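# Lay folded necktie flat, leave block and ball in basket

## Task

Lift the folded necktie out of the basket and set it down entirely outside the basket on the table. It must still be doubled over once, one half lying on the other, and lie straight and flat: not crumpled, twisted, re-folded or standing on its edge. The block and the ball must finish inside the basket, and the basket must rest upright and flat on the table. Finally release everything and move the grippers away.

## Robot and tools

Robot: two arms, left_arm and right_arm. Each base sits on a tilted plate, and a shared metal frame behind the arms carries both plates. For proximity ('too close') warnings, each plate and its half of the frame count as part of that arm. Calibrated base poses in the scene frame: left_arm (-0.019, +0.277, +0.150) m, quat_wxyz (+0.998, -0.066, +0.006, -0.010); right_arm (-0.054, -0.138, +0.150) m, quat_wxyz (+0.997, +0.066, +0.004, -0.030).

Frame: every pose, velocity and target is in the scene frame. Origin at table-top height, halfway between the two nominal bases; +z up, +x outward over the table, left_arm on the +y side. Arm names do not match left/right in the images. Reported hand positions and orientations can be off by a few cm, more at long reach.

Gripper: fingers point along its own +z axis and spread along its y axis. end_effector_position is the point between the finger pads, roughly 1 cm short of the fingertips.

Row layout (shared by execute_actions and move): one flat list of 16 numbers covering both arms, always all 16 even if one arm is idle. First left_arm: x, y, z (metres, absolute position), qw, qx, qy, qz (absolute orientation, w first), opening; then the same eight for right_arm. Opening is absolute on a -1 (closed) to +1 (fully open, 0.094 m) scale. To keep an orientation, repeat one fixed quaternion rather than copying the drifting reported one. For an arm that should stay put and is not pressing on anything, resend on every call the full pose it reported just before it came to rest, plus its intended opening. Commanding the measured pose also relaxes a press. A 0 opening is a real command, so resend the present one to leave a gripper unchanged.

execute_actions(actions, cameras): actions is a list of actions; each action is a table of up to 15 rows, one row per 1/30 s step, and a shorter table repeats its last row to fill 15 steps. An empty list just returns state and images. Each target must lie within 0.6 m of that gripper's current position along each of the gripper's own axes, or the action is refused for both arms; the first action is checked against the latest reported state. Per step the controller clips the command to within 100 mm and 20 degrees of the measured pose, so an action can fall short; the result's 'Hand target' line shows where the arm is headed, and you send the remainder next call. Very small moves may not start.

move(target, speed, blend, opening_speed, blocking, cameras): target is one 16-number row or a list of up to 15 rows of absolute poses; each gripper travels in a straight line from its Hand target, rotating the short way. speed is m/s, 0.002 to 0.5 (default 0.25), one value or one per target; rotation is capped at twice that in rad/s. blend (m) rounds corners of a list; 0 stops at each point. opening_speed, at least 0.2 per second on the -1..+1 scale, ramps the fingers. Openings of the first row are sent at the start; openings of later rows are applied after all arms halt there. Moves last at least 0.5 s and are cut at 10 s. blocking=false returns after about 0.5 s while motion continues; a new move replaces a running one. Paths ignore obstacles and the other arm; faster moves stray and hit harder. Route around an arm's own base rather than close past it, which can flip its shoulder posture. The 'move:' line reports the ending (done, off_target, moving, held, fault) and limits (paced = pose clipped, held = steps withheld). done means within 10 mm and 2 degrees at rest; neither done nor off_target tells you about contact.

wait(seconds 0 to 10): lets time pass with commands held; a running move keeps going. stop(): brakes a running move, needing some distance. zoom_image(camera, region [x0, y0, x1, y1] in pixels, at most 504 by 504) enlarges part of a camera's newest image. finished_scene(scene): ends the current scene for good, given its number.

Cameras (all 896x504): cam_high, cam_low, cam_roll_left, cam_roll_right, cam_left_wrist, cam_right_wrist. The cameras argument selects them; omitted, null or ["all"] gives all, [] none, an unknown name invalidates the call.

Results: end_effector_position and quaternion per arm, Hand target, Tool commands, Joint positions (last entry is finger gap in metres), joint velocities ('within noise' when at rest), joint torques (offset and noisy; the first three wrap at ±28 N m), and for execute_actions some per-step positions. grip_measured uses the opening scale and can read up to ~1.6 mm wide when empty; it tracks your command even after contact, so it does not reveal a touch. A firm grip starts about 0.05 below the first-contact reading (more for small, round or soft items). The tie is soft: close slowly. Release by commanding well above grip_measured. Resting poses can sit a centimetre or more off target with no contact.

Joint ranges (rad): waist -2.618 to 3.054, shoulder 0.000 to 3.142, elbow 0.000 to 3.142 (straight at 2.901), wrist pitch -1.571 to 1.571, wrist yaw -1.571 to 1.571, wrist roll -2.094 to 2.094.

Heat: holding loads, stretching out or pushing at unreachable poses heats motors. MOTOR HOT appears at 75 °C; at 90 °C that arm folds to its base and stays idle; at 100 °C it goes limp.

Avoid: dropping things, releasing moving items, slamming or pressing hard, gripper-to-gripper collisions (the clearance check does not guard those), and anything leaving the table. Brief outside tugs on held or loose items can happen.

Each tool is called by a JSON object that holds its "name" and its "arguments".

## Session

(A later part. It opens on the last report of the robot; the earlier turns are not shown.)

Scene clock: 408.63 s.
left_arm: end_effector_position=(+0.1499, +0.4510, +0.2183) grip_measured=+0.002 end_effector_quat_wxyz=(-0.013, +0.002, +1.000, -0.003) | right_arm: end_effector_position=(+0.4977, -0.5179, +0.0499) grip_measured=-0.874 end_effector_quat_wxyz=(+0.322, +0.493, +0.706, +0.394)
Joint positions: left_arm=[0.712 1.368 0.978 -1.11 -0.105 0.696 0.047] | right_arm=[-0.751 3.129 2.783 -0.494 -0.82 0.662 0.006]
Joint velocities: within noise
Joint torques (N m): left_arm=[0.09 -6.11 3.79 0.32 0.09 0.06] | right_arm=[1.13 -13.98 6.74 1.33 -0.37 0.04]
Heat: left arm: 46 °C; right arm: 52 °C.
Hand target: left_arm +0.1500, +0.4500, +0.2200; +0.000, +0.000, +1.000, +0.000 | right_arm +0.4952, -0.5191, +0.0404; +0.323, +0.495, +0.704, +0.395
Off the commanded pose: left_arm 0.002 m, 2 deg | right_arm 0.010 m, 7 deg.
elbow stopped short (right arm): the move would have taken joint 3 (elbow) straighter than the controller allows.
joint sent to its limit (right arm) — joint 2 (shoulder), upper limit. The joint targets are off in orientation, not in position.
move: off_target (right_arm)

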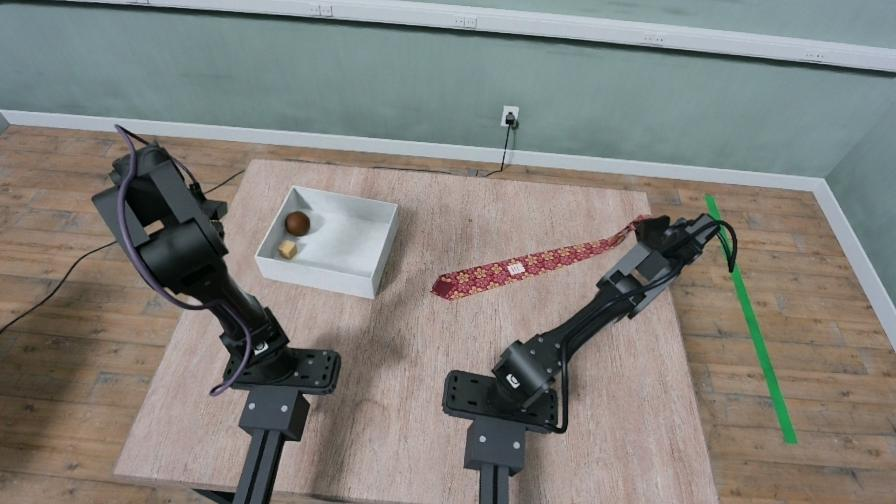

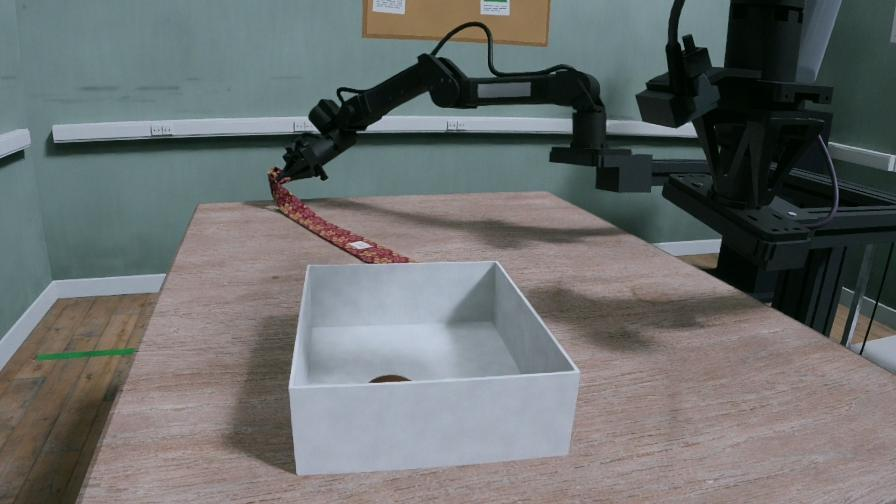

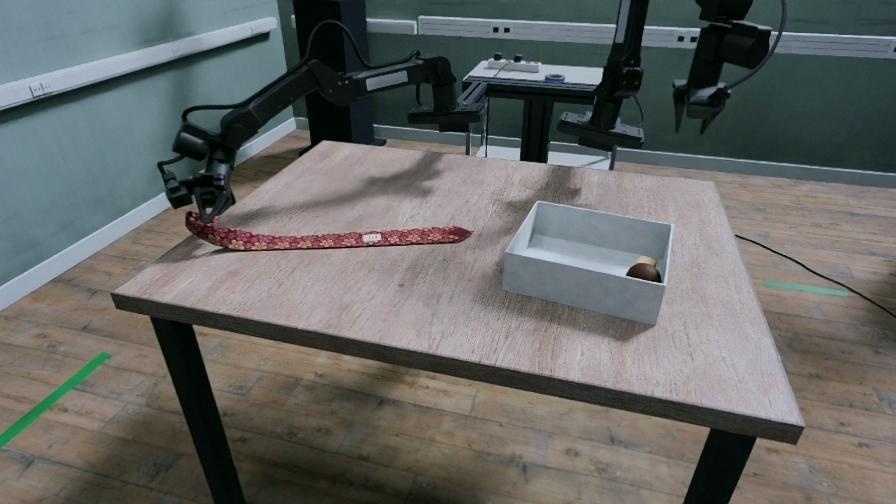

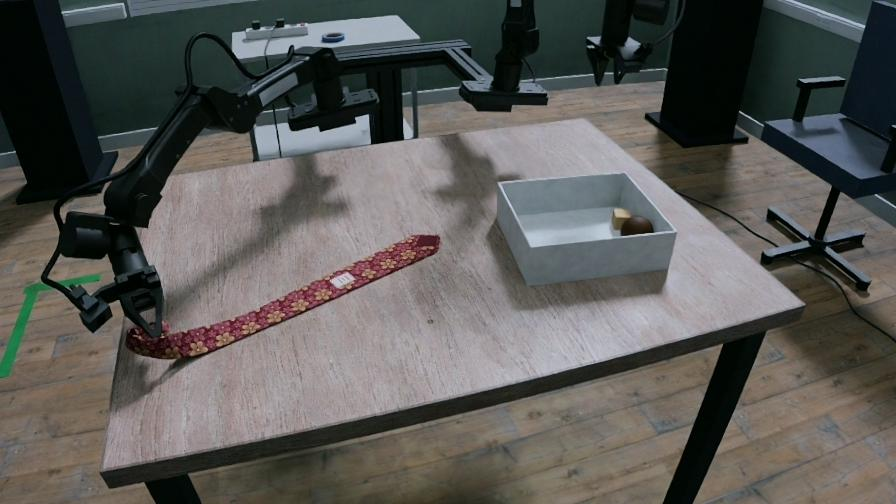

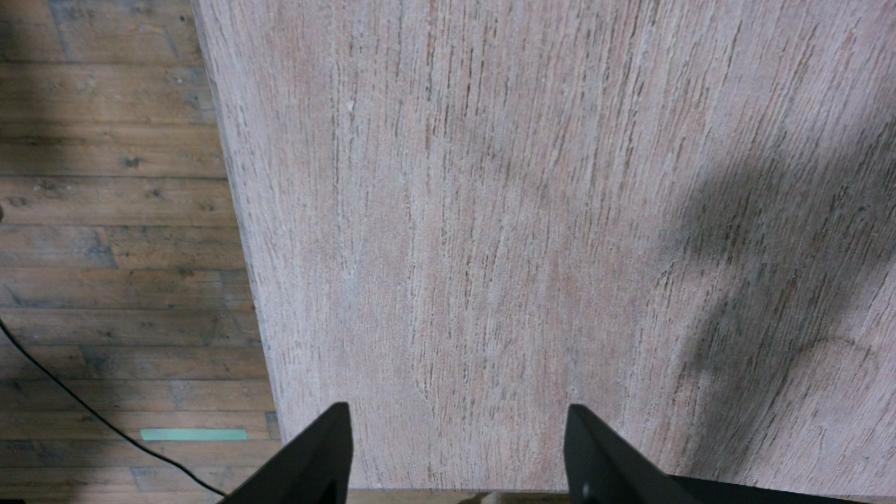

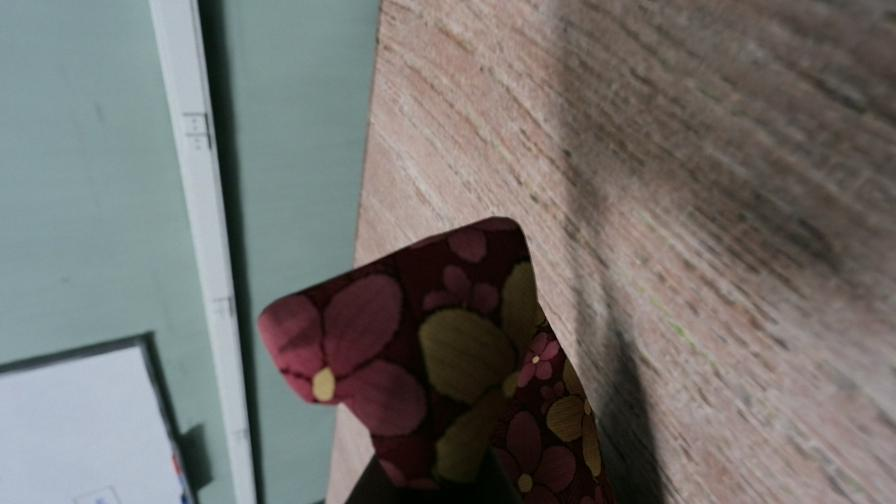

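{"name": "move", "arguments": {"target": [[0.15,0.45,0.22,0,0,1,0,0.0,0.47,-0.46,0.12,0.2723,0.4715,0.7263,0.4194,-1.0],[0.15,0.45,0.22,0,0,1,0,0.0,0.43,-0.35,0.28,0.2613,0.4526,0.7384,0.4263,-1.0],[0.15,0.45,0.22,0,0,1,0,0.0,0.38,-0.23,0.42,0.3442,0.2022,0.8421,0.3627,-1.0],[0.15,0.45,0.22,0,0,1,0,0.0,0.31,-0.10,0.55,0.4263,-0.0227,0.8657,0.2612,-1.0]], "speed": 0.12, "blend": [0.03,0.03,0.03,0], "cameras": ["cam_high","cam_roll_right"]}}

{"name": "move", "arguments": {"target": [0.15,0.45,0.22,0,0,1,0,0.0,0.28,0.02,0.70,0.6165,-0.2175,0.7345,0.1826,-1.0], "speed": 0.1}}

Scene clock: 474.27 s.
left_arm: end_effector_position=(+0.1499, +0.4510, +0.2183) grip_measured=+0.002 end_effector_quat_wxyz=(-0.013, +0.002, +1.000, -0.003) | right_arm: end_effector_position=(+0.3166, -0.1006, +0.5265) grip_measured=-0.898 end_effector_quat_wxyz=(+0.397, -0.008, +0.880, +0.262)
Joint positions: left_arm=[0.712 1.368 0.978 -1.11 -0.105 0.696 0.047] | right_arm=[0.124 1.431 1.788 -1.054 -0.352 0.154 0.005]
Joint velocities: within noise
Joint torques (N m): left_arm=[0.32 -6.15 3.96 0.32 0.14 0.06] | right_arm=[1.81 -6.52 9.68 1.5 -0.21 -0.13]
Heat: left arm: 46 °C; right arm: 72 °C. Fold the right arm in close to its base, or ease its load, before you think long.
Hand target: left_arm +0.1500, +0.4500, +0.2200; +0.000, +0.000, +1.000, +0.000 | right_arm +0.3094, -0.1001, +0.5496; +0.426, -0.022, +0.866, +0.261
Off the commanded pose: left_arm 0.002 m, 2 deg | right_arm 0.024 m, 4 deg.
MOTOR HOT: joint 2 (shoulder) of the right arm reports 72 °C; the controller's stop level is 90 °C. To cool a motor, set the load down, stop pushing, or move to a pose that needs little force.
move: off_target (right_arm)
Images, in order (width x height): cam_high 896x504, cam_roll_right 896x504.

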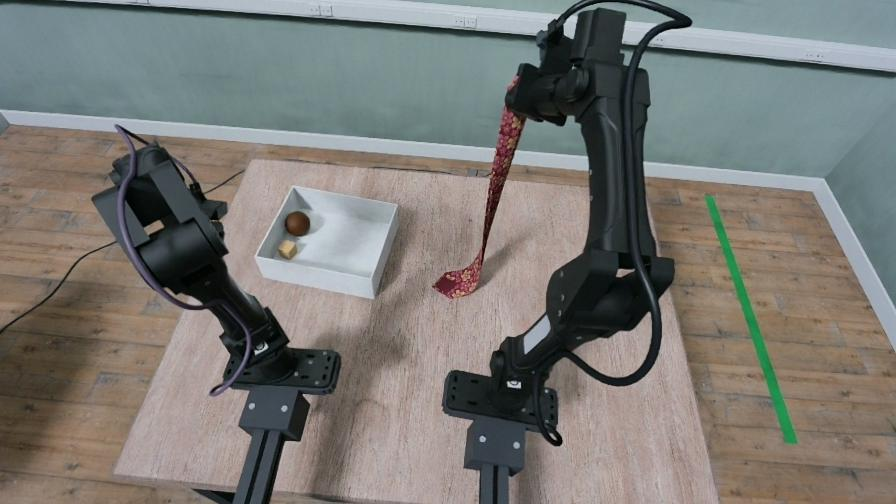

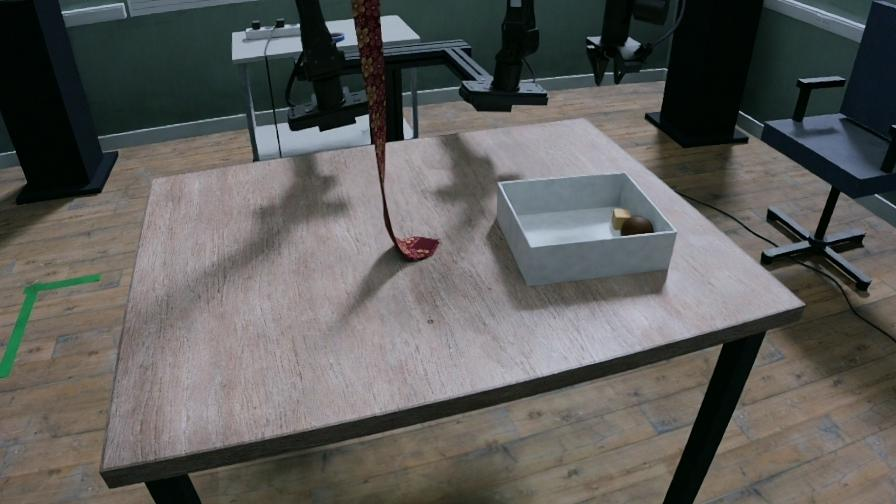

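Scene clock: 478.00 s.
left_arm: end_effector_position=(+0.1499, +0.4510, +0.2183) grip_measured=+0.002 end_effector_quat_wxyz=(-0.013, +0.002, +1.000, -0.003) | right_arm: end_effector_position=(+0.2813, +0.0190, +0.6821) grip_measured=-0.898 end_effector_quat_wxyz=(+0.594, -0.218, +0.753, +0.179)
Joint positions: left_arm=[0.712 1.368 0.978 -1.11 -0.105 0.696 0.047] | right_arm=[0.686 1.531 2.196 -0.964 0.078 -0.083 0.005]
Joint velocities: within noise
Joint torques (N m): left_arm=[-0.03 -6.37 3.69 0.29 0.12 0.08] | right_arm=[1.69 -2.99 8.1 2.05 0 -0.13]
Heat: left arm: 46 °C; right arm: 68 °C.
Hand target: left_arm +0.1500, +0.4500, +0.2200; +0.000, +0.000, +1.000, +0.000 | right_arm +0.2794, +0.0194, +0.6995; +0.616, -0.217, +0.735, +0.183
Off the commanded pose: left_arm 0.002 m, 2 deg | right_arm 0.018 m, 3 deg.
MOTOR HOT: cleared for the motors of the right arm.
move: off_target (right_arm)

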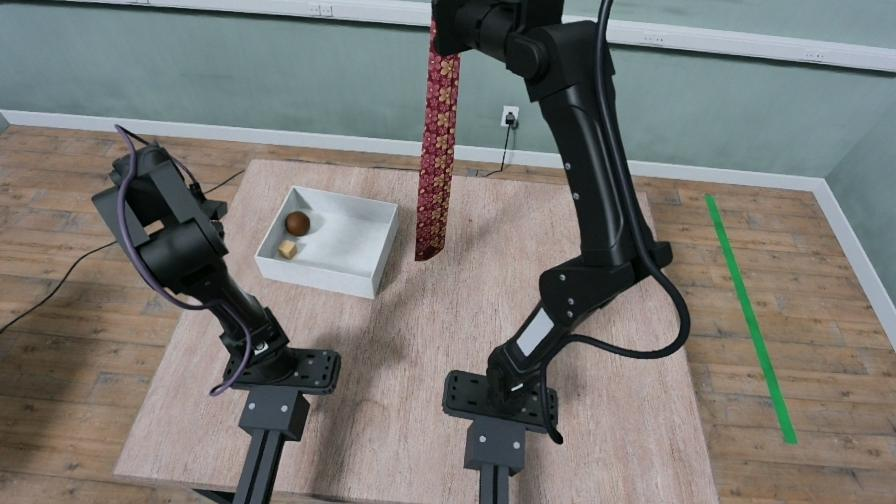

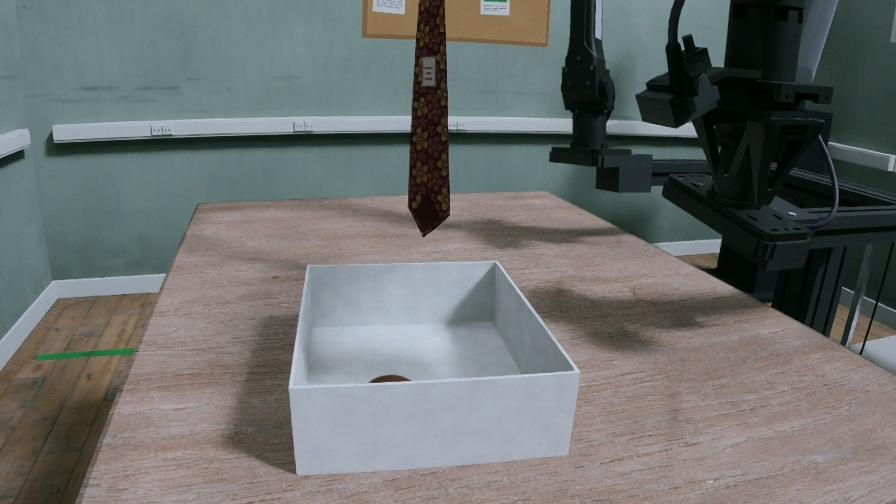

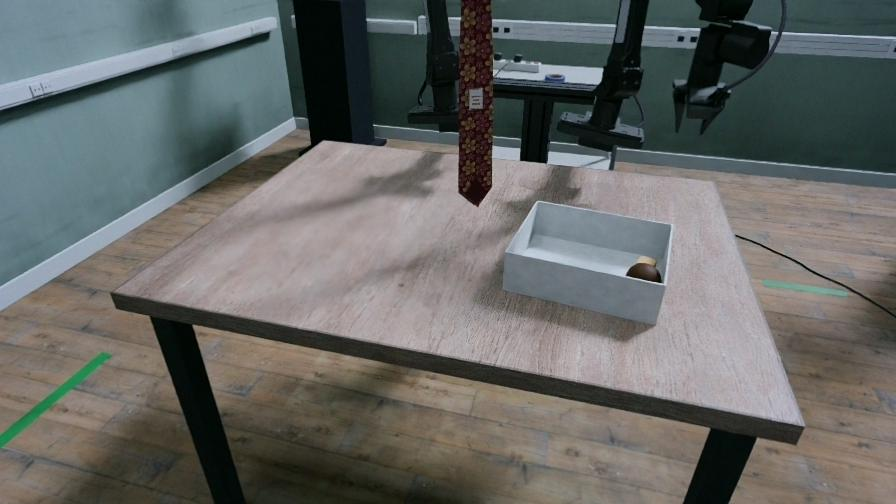

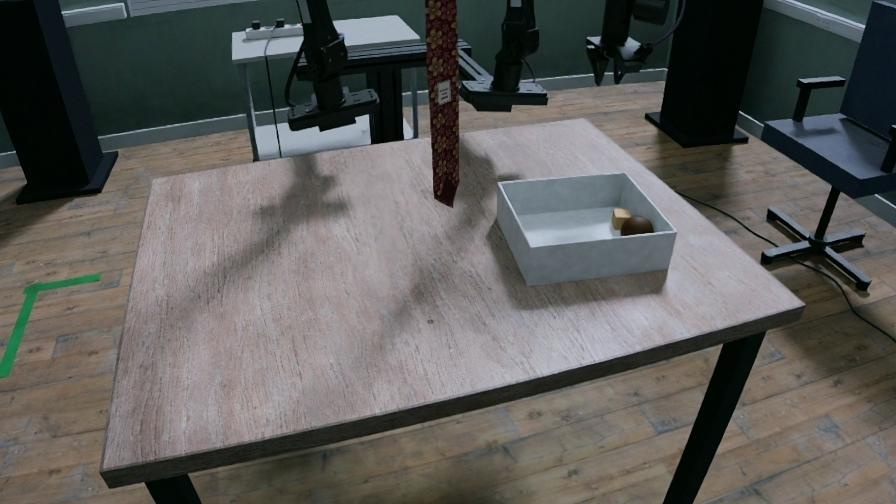

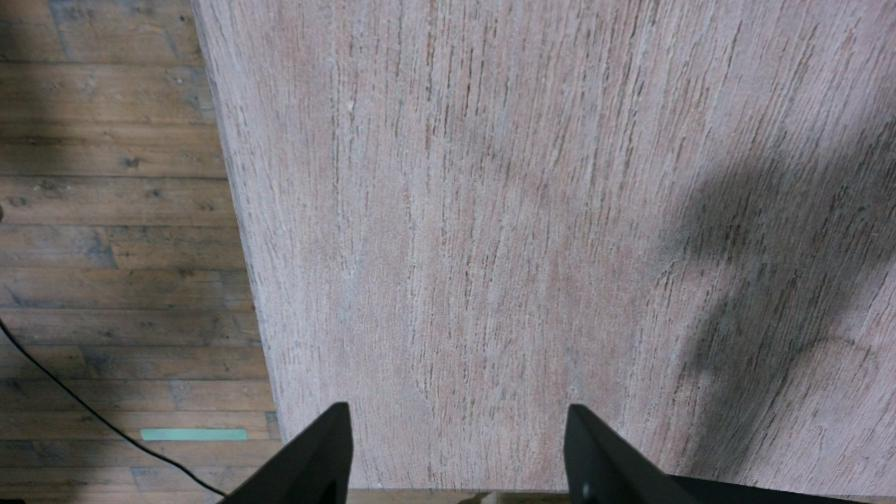

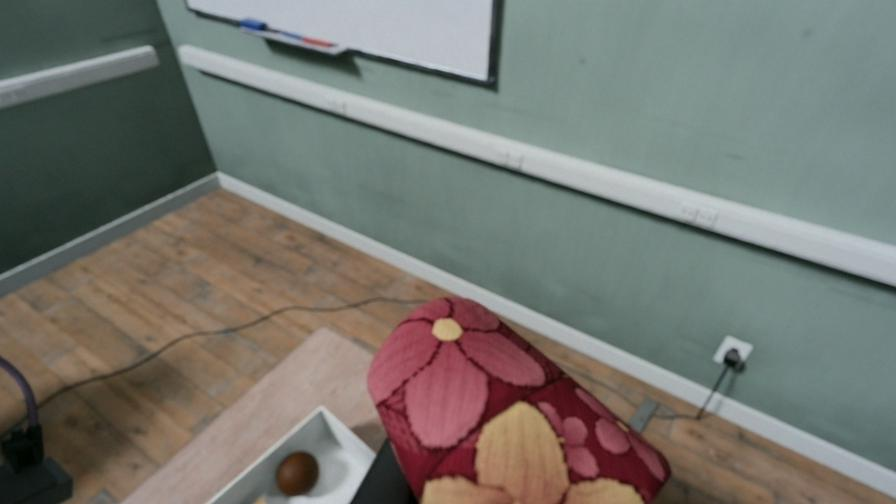

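{"name": "zoom_image", "arguments": {"camera": "cam_right_wrist", "region": [300, 280, 700, 504]}}

{"name": "zoom_image", "arguments": {"camera": "cam_high", "region": [380, 0, 520, 130]}}

Scaled by 1.260 from the camera's 896x504 image, which has a finer 1280x720 frame.

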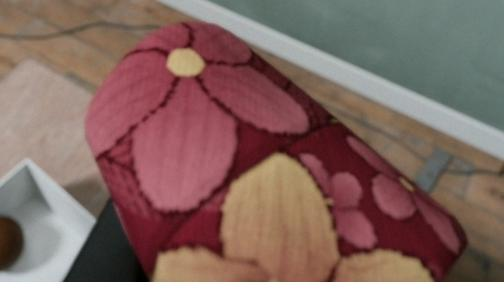

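Scaled by 3.600 from the camera's 896x504 image, which has a finer 1280x720 frame.

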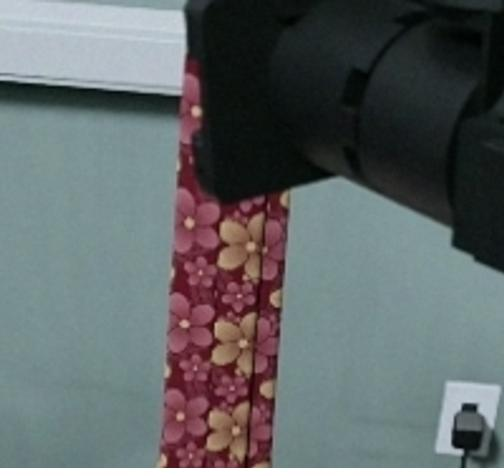

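{"name": "zoom_image", "arguments": {"camera": "cam_high", "region": [380, 120, 500, 280]}}

{"name": "zoom_image", "arguments": {"camera": "cam_roll_right", "region": [400, 0, 500, 220]}}

{"name": "zoom_image", "arguments": {"camera": "cam_roll_left", "region": [430, 0, 530, 220]}}

Scaled by 3.150 from the camera's 896x504 image, which has a finer 1280x720 frame.

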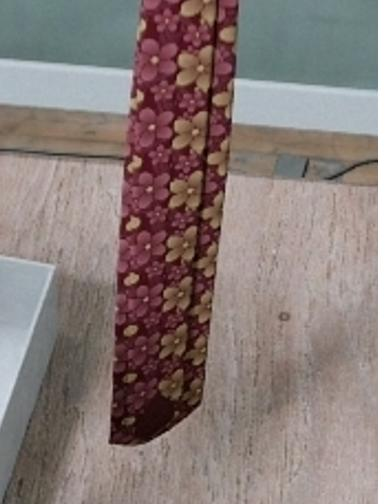

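Scaled by 2.291 from the camera's 896x504 image, which has a finer 1280x720 frame.

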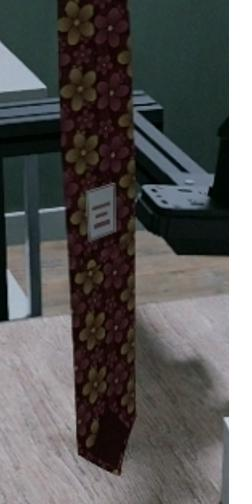

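Scaled by 2.291 from the camera's 896x504 image, which has a finer 1280x720 frame.

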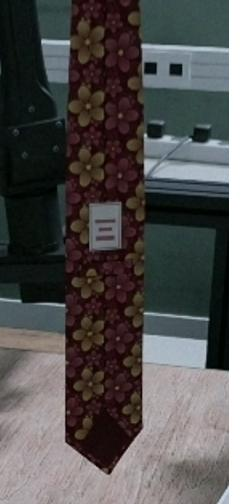

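{"name": "move", "arguments": {"target": [[0.15,0.45,0.22,0,0,1,0,0.0,0.24,0.06,0.70,0.6395,-0.4820,0.5953,-0.0673,-1.0],[0.15,0.45,0.22,0,0,1,0,0.0,0.19,0.11,0.70,0.5649,-0.6732,0.3656,-0.3067,-1.0]], "speed": 0.12, "blend": [0.03,0]}}

Scene clock: 509.03 s.
left_arm: end_effector_position=(+0.1499, +0.4510, +0.2183) grip_measured=+0.002 end_effector_quat_wxyz=(-0.013, +0.002, +1.000, -0.003) | right_arm: end_effector_position=(+0.1914, +0.1087, +0.6895) grip_measured=-0.898 end_effector_quat_wxyz=(-0.550, +0.686, -0.366, +0.306)
Joint positions: left_arm=[0.712 1.368 0.978 -1.11 -0.105 0.696 0.047] | right_arm=[1.222 1.558 2.184 -0.962 0.59 -1.513 0.005]
Joint velocities: within noise
Joint torques (N m): left_arm=[-0.03 -6.2 3.63 0.33 0.1 0.06] | right_arm=[1.29 -2.86 6.31 1.93 0.13 -0.02]
Heat: left arm: 46 °C; right arm: 53 °C.
Hand target: left_arm +0.1500, +0.4500, +0.2200; +0.000, +0.000, +1.000, +0.000 | right_arm +0.1898, +0.1097, +0.6998; -0.565, +0.673, -0.366, +0.306
Off the commanded pose: left_arm 0.002 m, 2 deg | right_arm 0.011 m, 2 deg.
move: off_target (right_arm)

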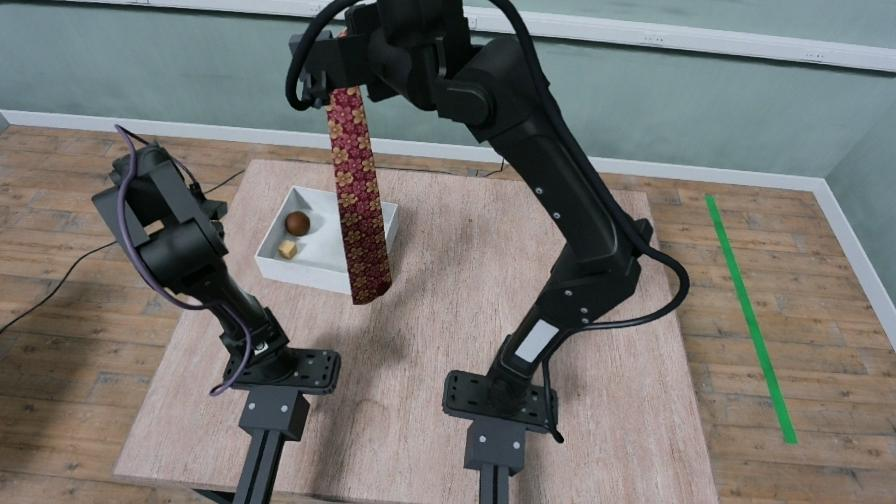

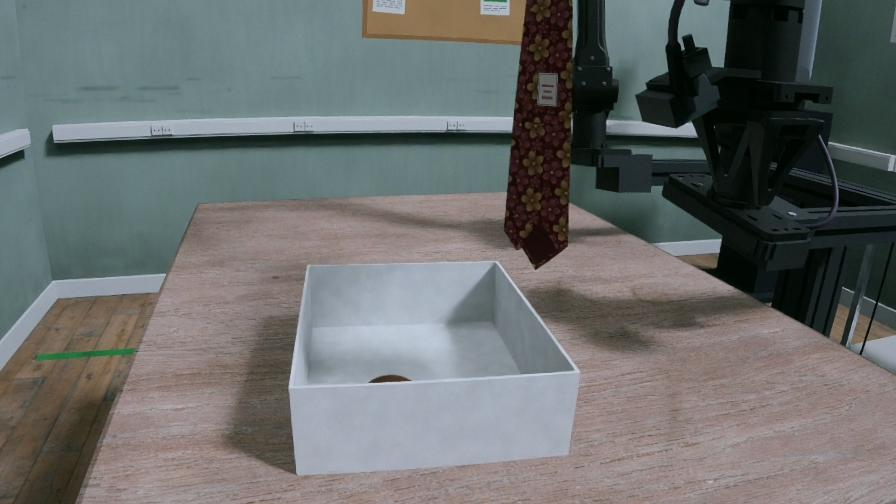

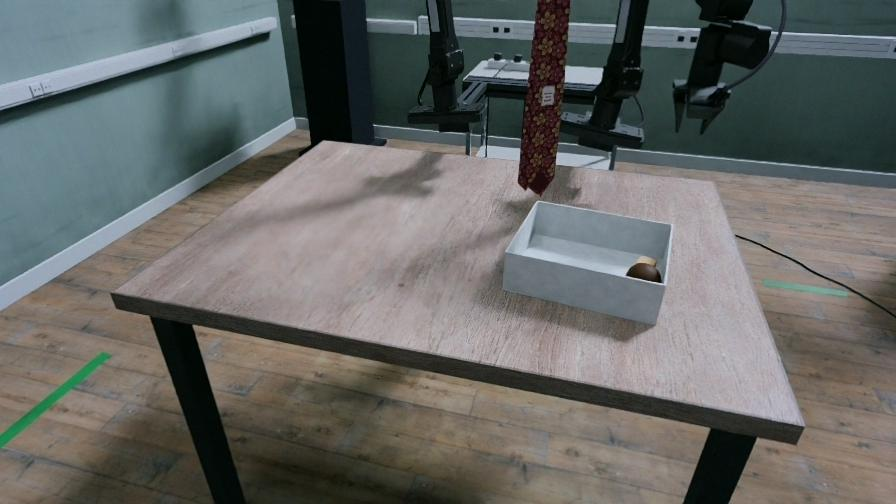

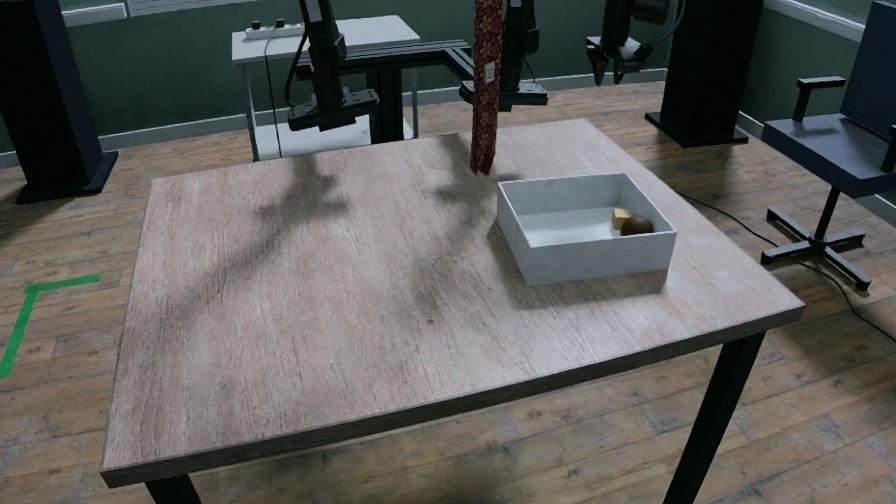

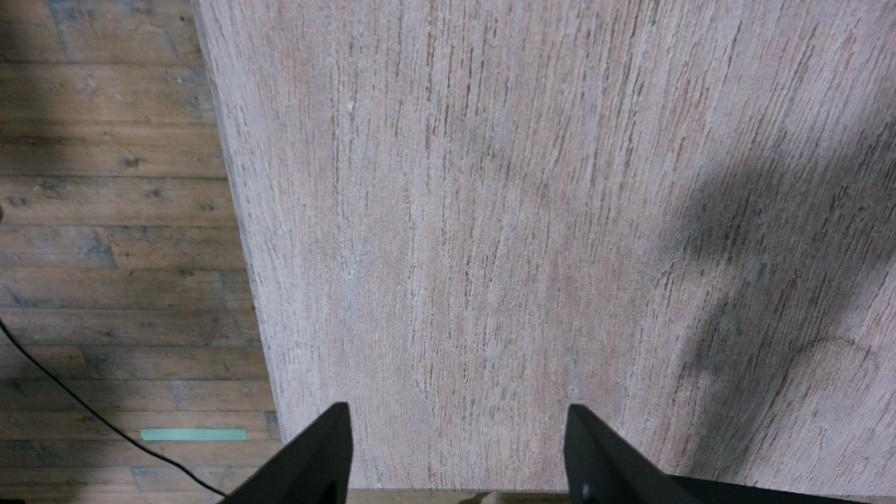

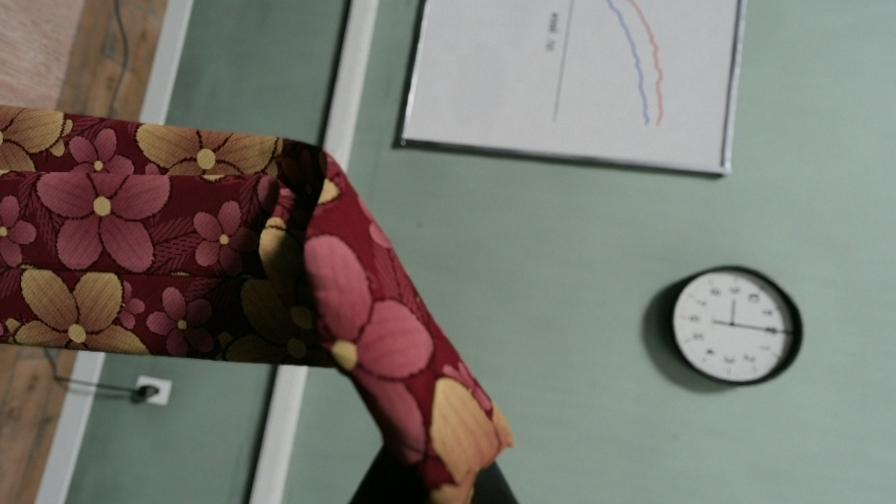

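{"name": "move", "arguments": {"target": [[0.15,0.45,0.22,0,0,1,0,0.0,0.27,0.03,0.71,0.6395,-0.4820,0.5953,-0.0673,-1.0],[0.15,0.45,0.22,0,0,1,0,0.0,0.40,0.02,0.68,0.5622,-0.3714,0.6700,0.3116,-1.0]], "speed": 0.12, "blend": [0.03,0]}}

Scene clock: 550.27 s.
left_arm: end_effector_position=(+0.1499, +0.4510, +0.2183) grip_measured=+0.002 end_effector_quat_wxyz=(-0.013, +0.002, +1.000, -0.003) | right_arm: end_effector_position=(+0.3997, +0.0216, +0.6674) grip_measured=-0.899 end_effector_quat_wxyz=(+0.583, -0.346, +0.666, +0.311)
Joint positions: left_arm=[0.712 1.368 0.978 -1.11 -0.105 0.696 0.047] | right_arm=[0.293 2.103 2.842 -1.045 -0.699 -0.268 0.005]
Joint velocities: within noise
Joint torques (N m): left_arm=[-0.12 -6.41 3.64 0.3 0.14 -0.04] | right_arm=[0.95 -8.05 7.46 1.88 -0.31 0.16]
Heat: left arm: 46 °C; right arm: 48 °C.
Hand target: left_arm +0.1500, +0.4500, +0.2200; +0.000, +0.000, +1.000, +0.000 | right_arm +0.3990, +0.0198, +0.6790; +0.599, -0.347, +0.650, +0.314
Off the commanded pose: left_arm 0.002 m, 2 deg | right_arm 0.013 m, 4 deg.
elbow stopped short (right arm): the move would have taken joint 3 (elbow) straighter than the controller allows.
move: off_target (right_arm)

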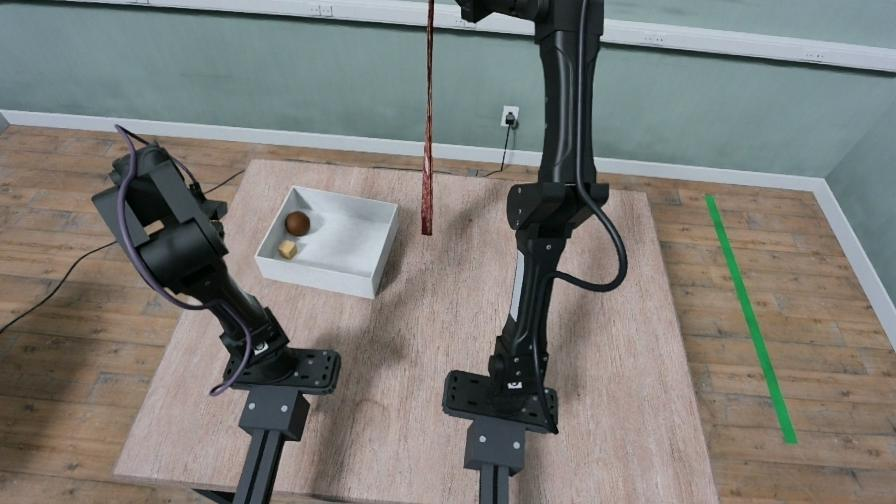

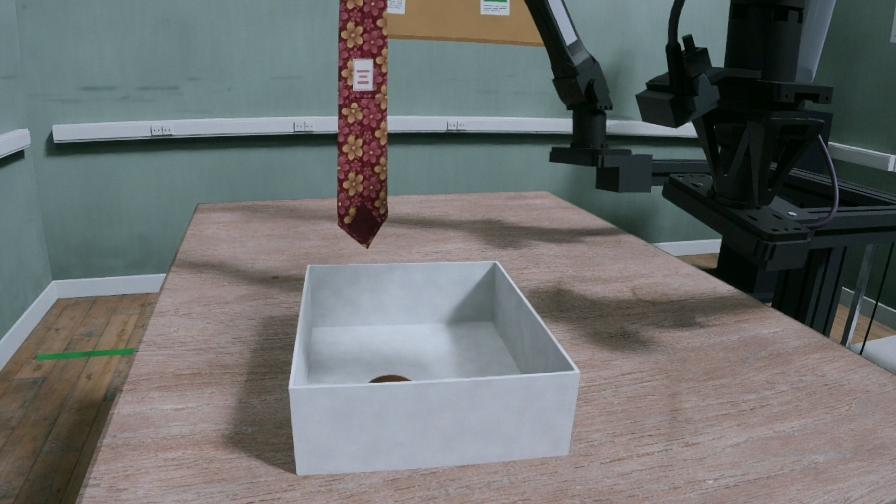

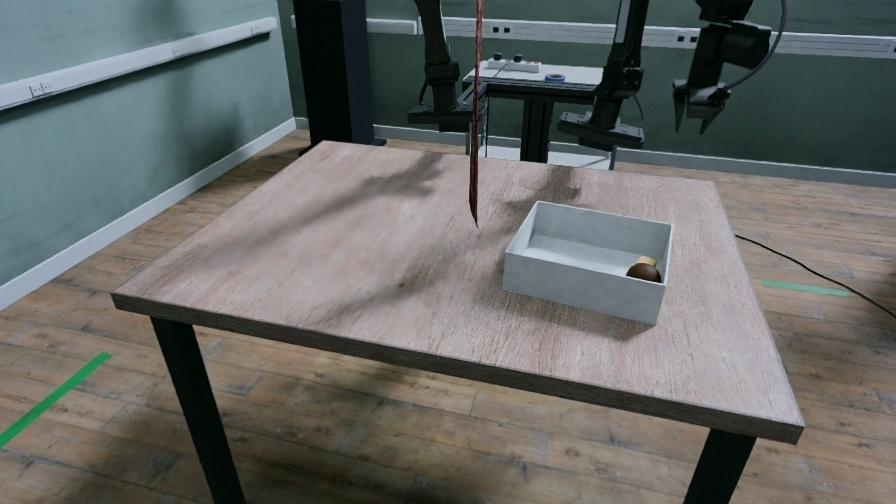

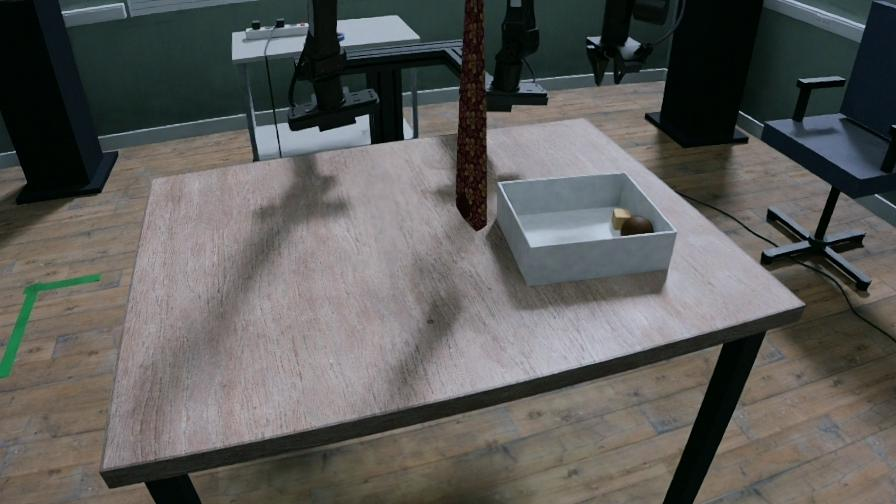

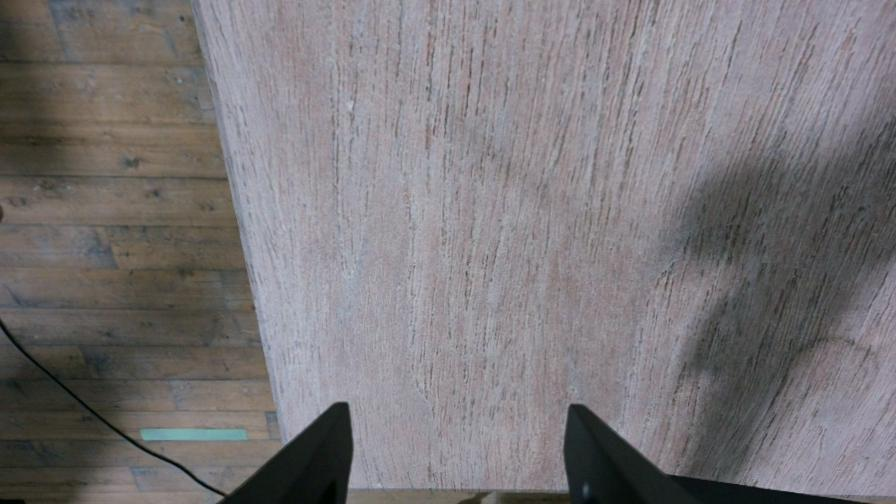

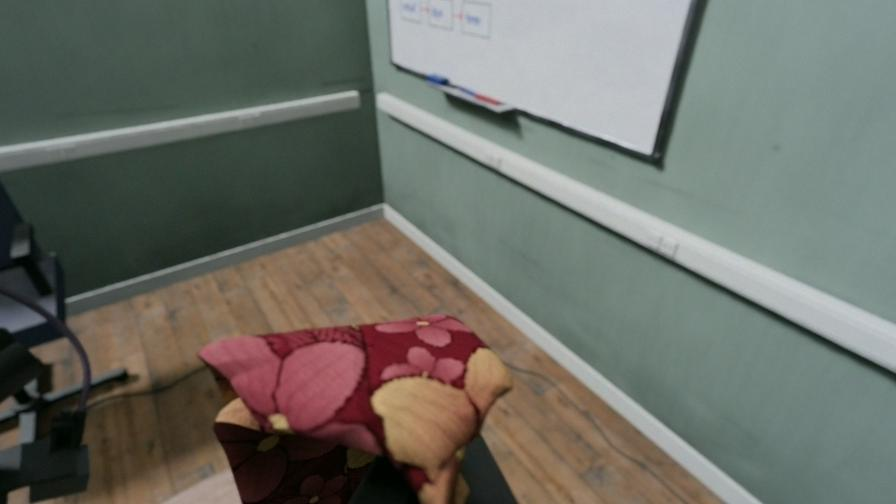

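{"name": "move", "arguments": {"target": [[0.15,0.45,0.22,0,0,1,0,0.0,0.435,0.075,0.635,0.5622,-0.3714,0.6700,0.3116,-1.0],[0.15,0.45,0.22,0,0,1,0,0.0,0.44,0.085,0.605,0.5622,-0.3714,0.6700,0.3116,-1.0]], "speed": 0.07, "blend": [0.02,0]}}

Scene clock: 574.17 s.
left_arm: end_effector_position=(+0.1499, +0.4510, +0.2183) grip_measured=+0.002 end_effector_quat_wxyz=(-0.013, +0.002, +1.000, -0.003) | right_arm: end_effector_position=(+0.4525, +0.0824, +0.5751) grip_measured=-0.899 end_effector_quat_wxyz=(+0.536, -0.367, +0.694, +0.311)
Joint positions: left_arm=[0.712 1.368 0.978 -1.11 -0.105 0.696 0.047] | right_arm=[0.371 2.137 2.494 -0.788 -0.632 -0.302 0.005]
Joint velocities: within noise
Joint torques (N m): left_arm=[0.12 -6.16 3.84 0.33 0.1 0.09] | right_arm=[2.96 -13.42 7.08 1.9 -0.23 0.11]
Heat: left arm: 46 °C; right arm: 53 °C.
Hand target: left_arm +0.1500, +0.4500, +0.2200; +0.000, +0.000, +1.000, +0.000 | right_arm +0.4390, +0.0844, +0.6045; +0.562, -0.372, +0.670, +0.312
Off the commanded pose: left_arm 0.002 m, 2 deg | right_arm 0.033 m, 4 deg.
elbow stopped short (right arm): the move would have taken joint 3 (elbow) straighter than the controller allows.
move: off_target (right_arm); blend cut to 0.016 m at target 1

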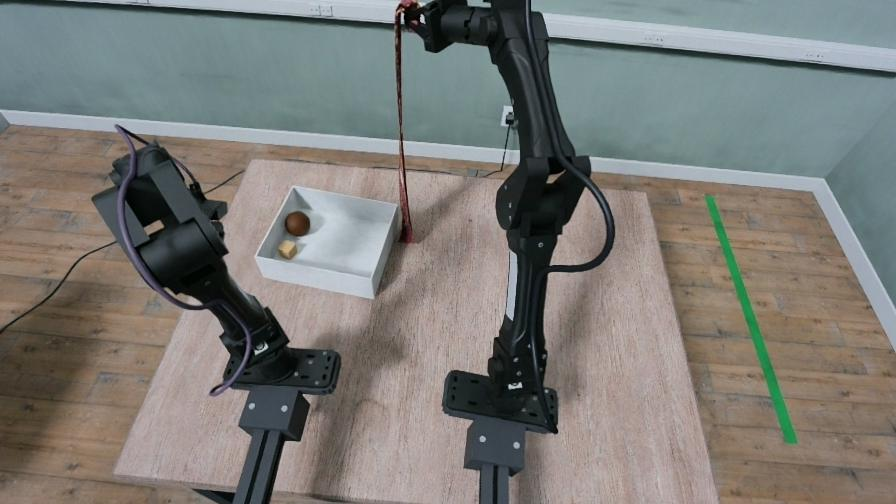

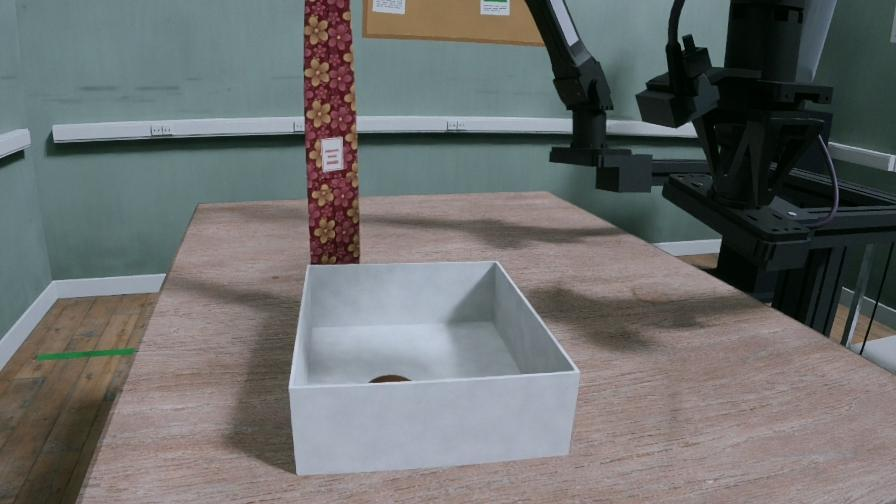

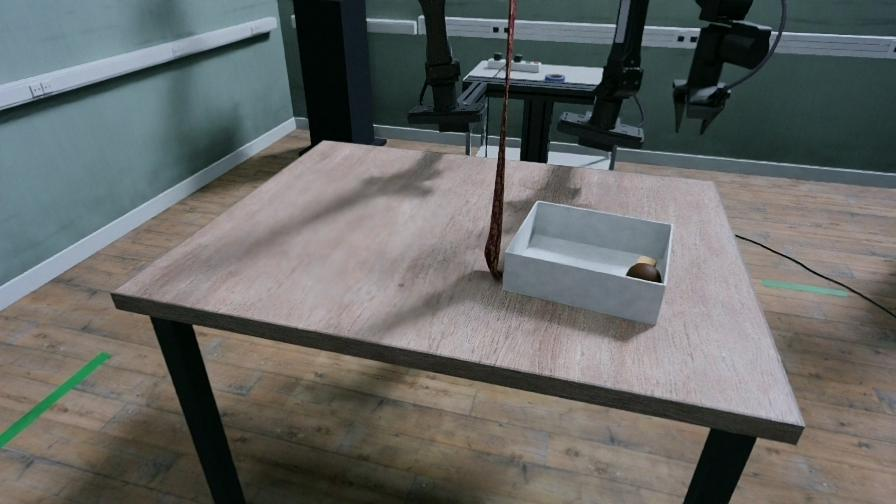

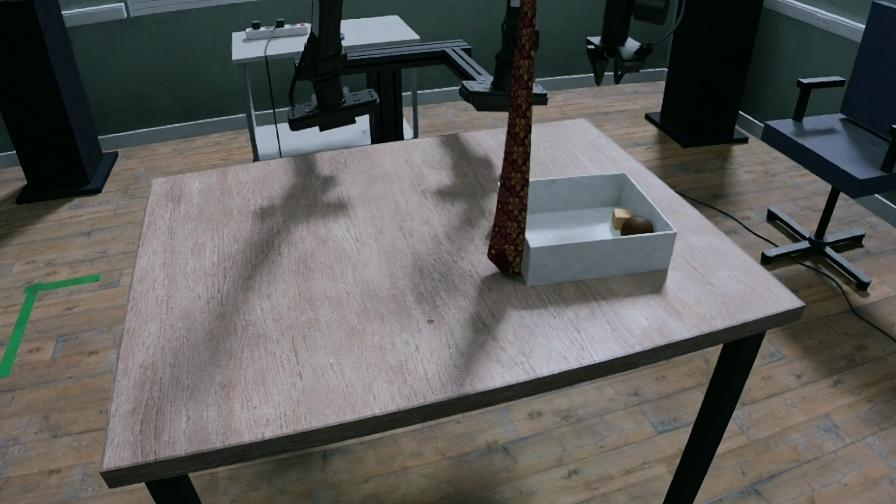

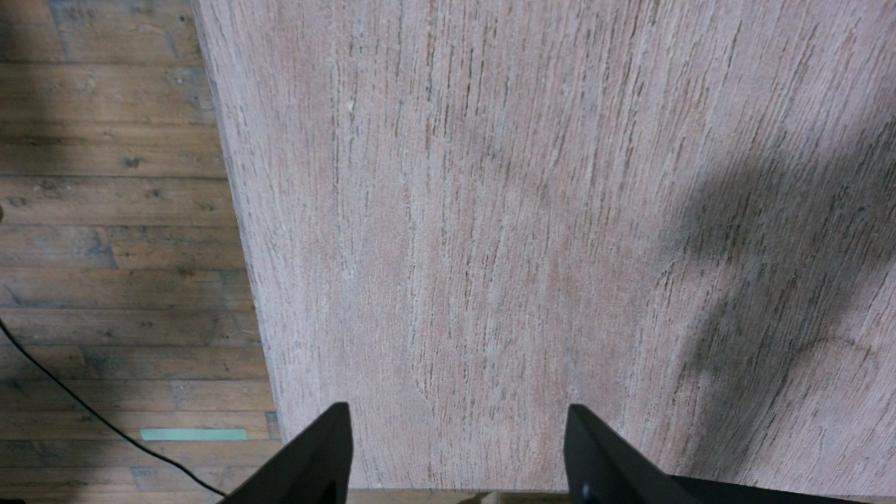

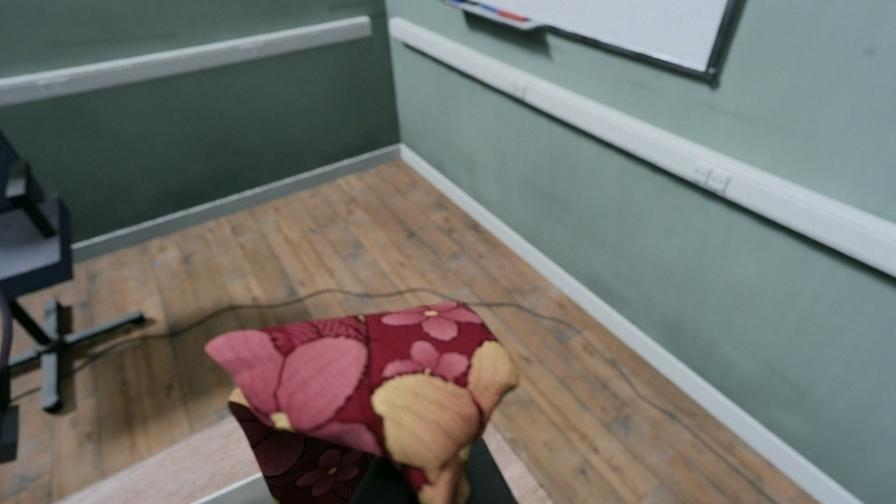

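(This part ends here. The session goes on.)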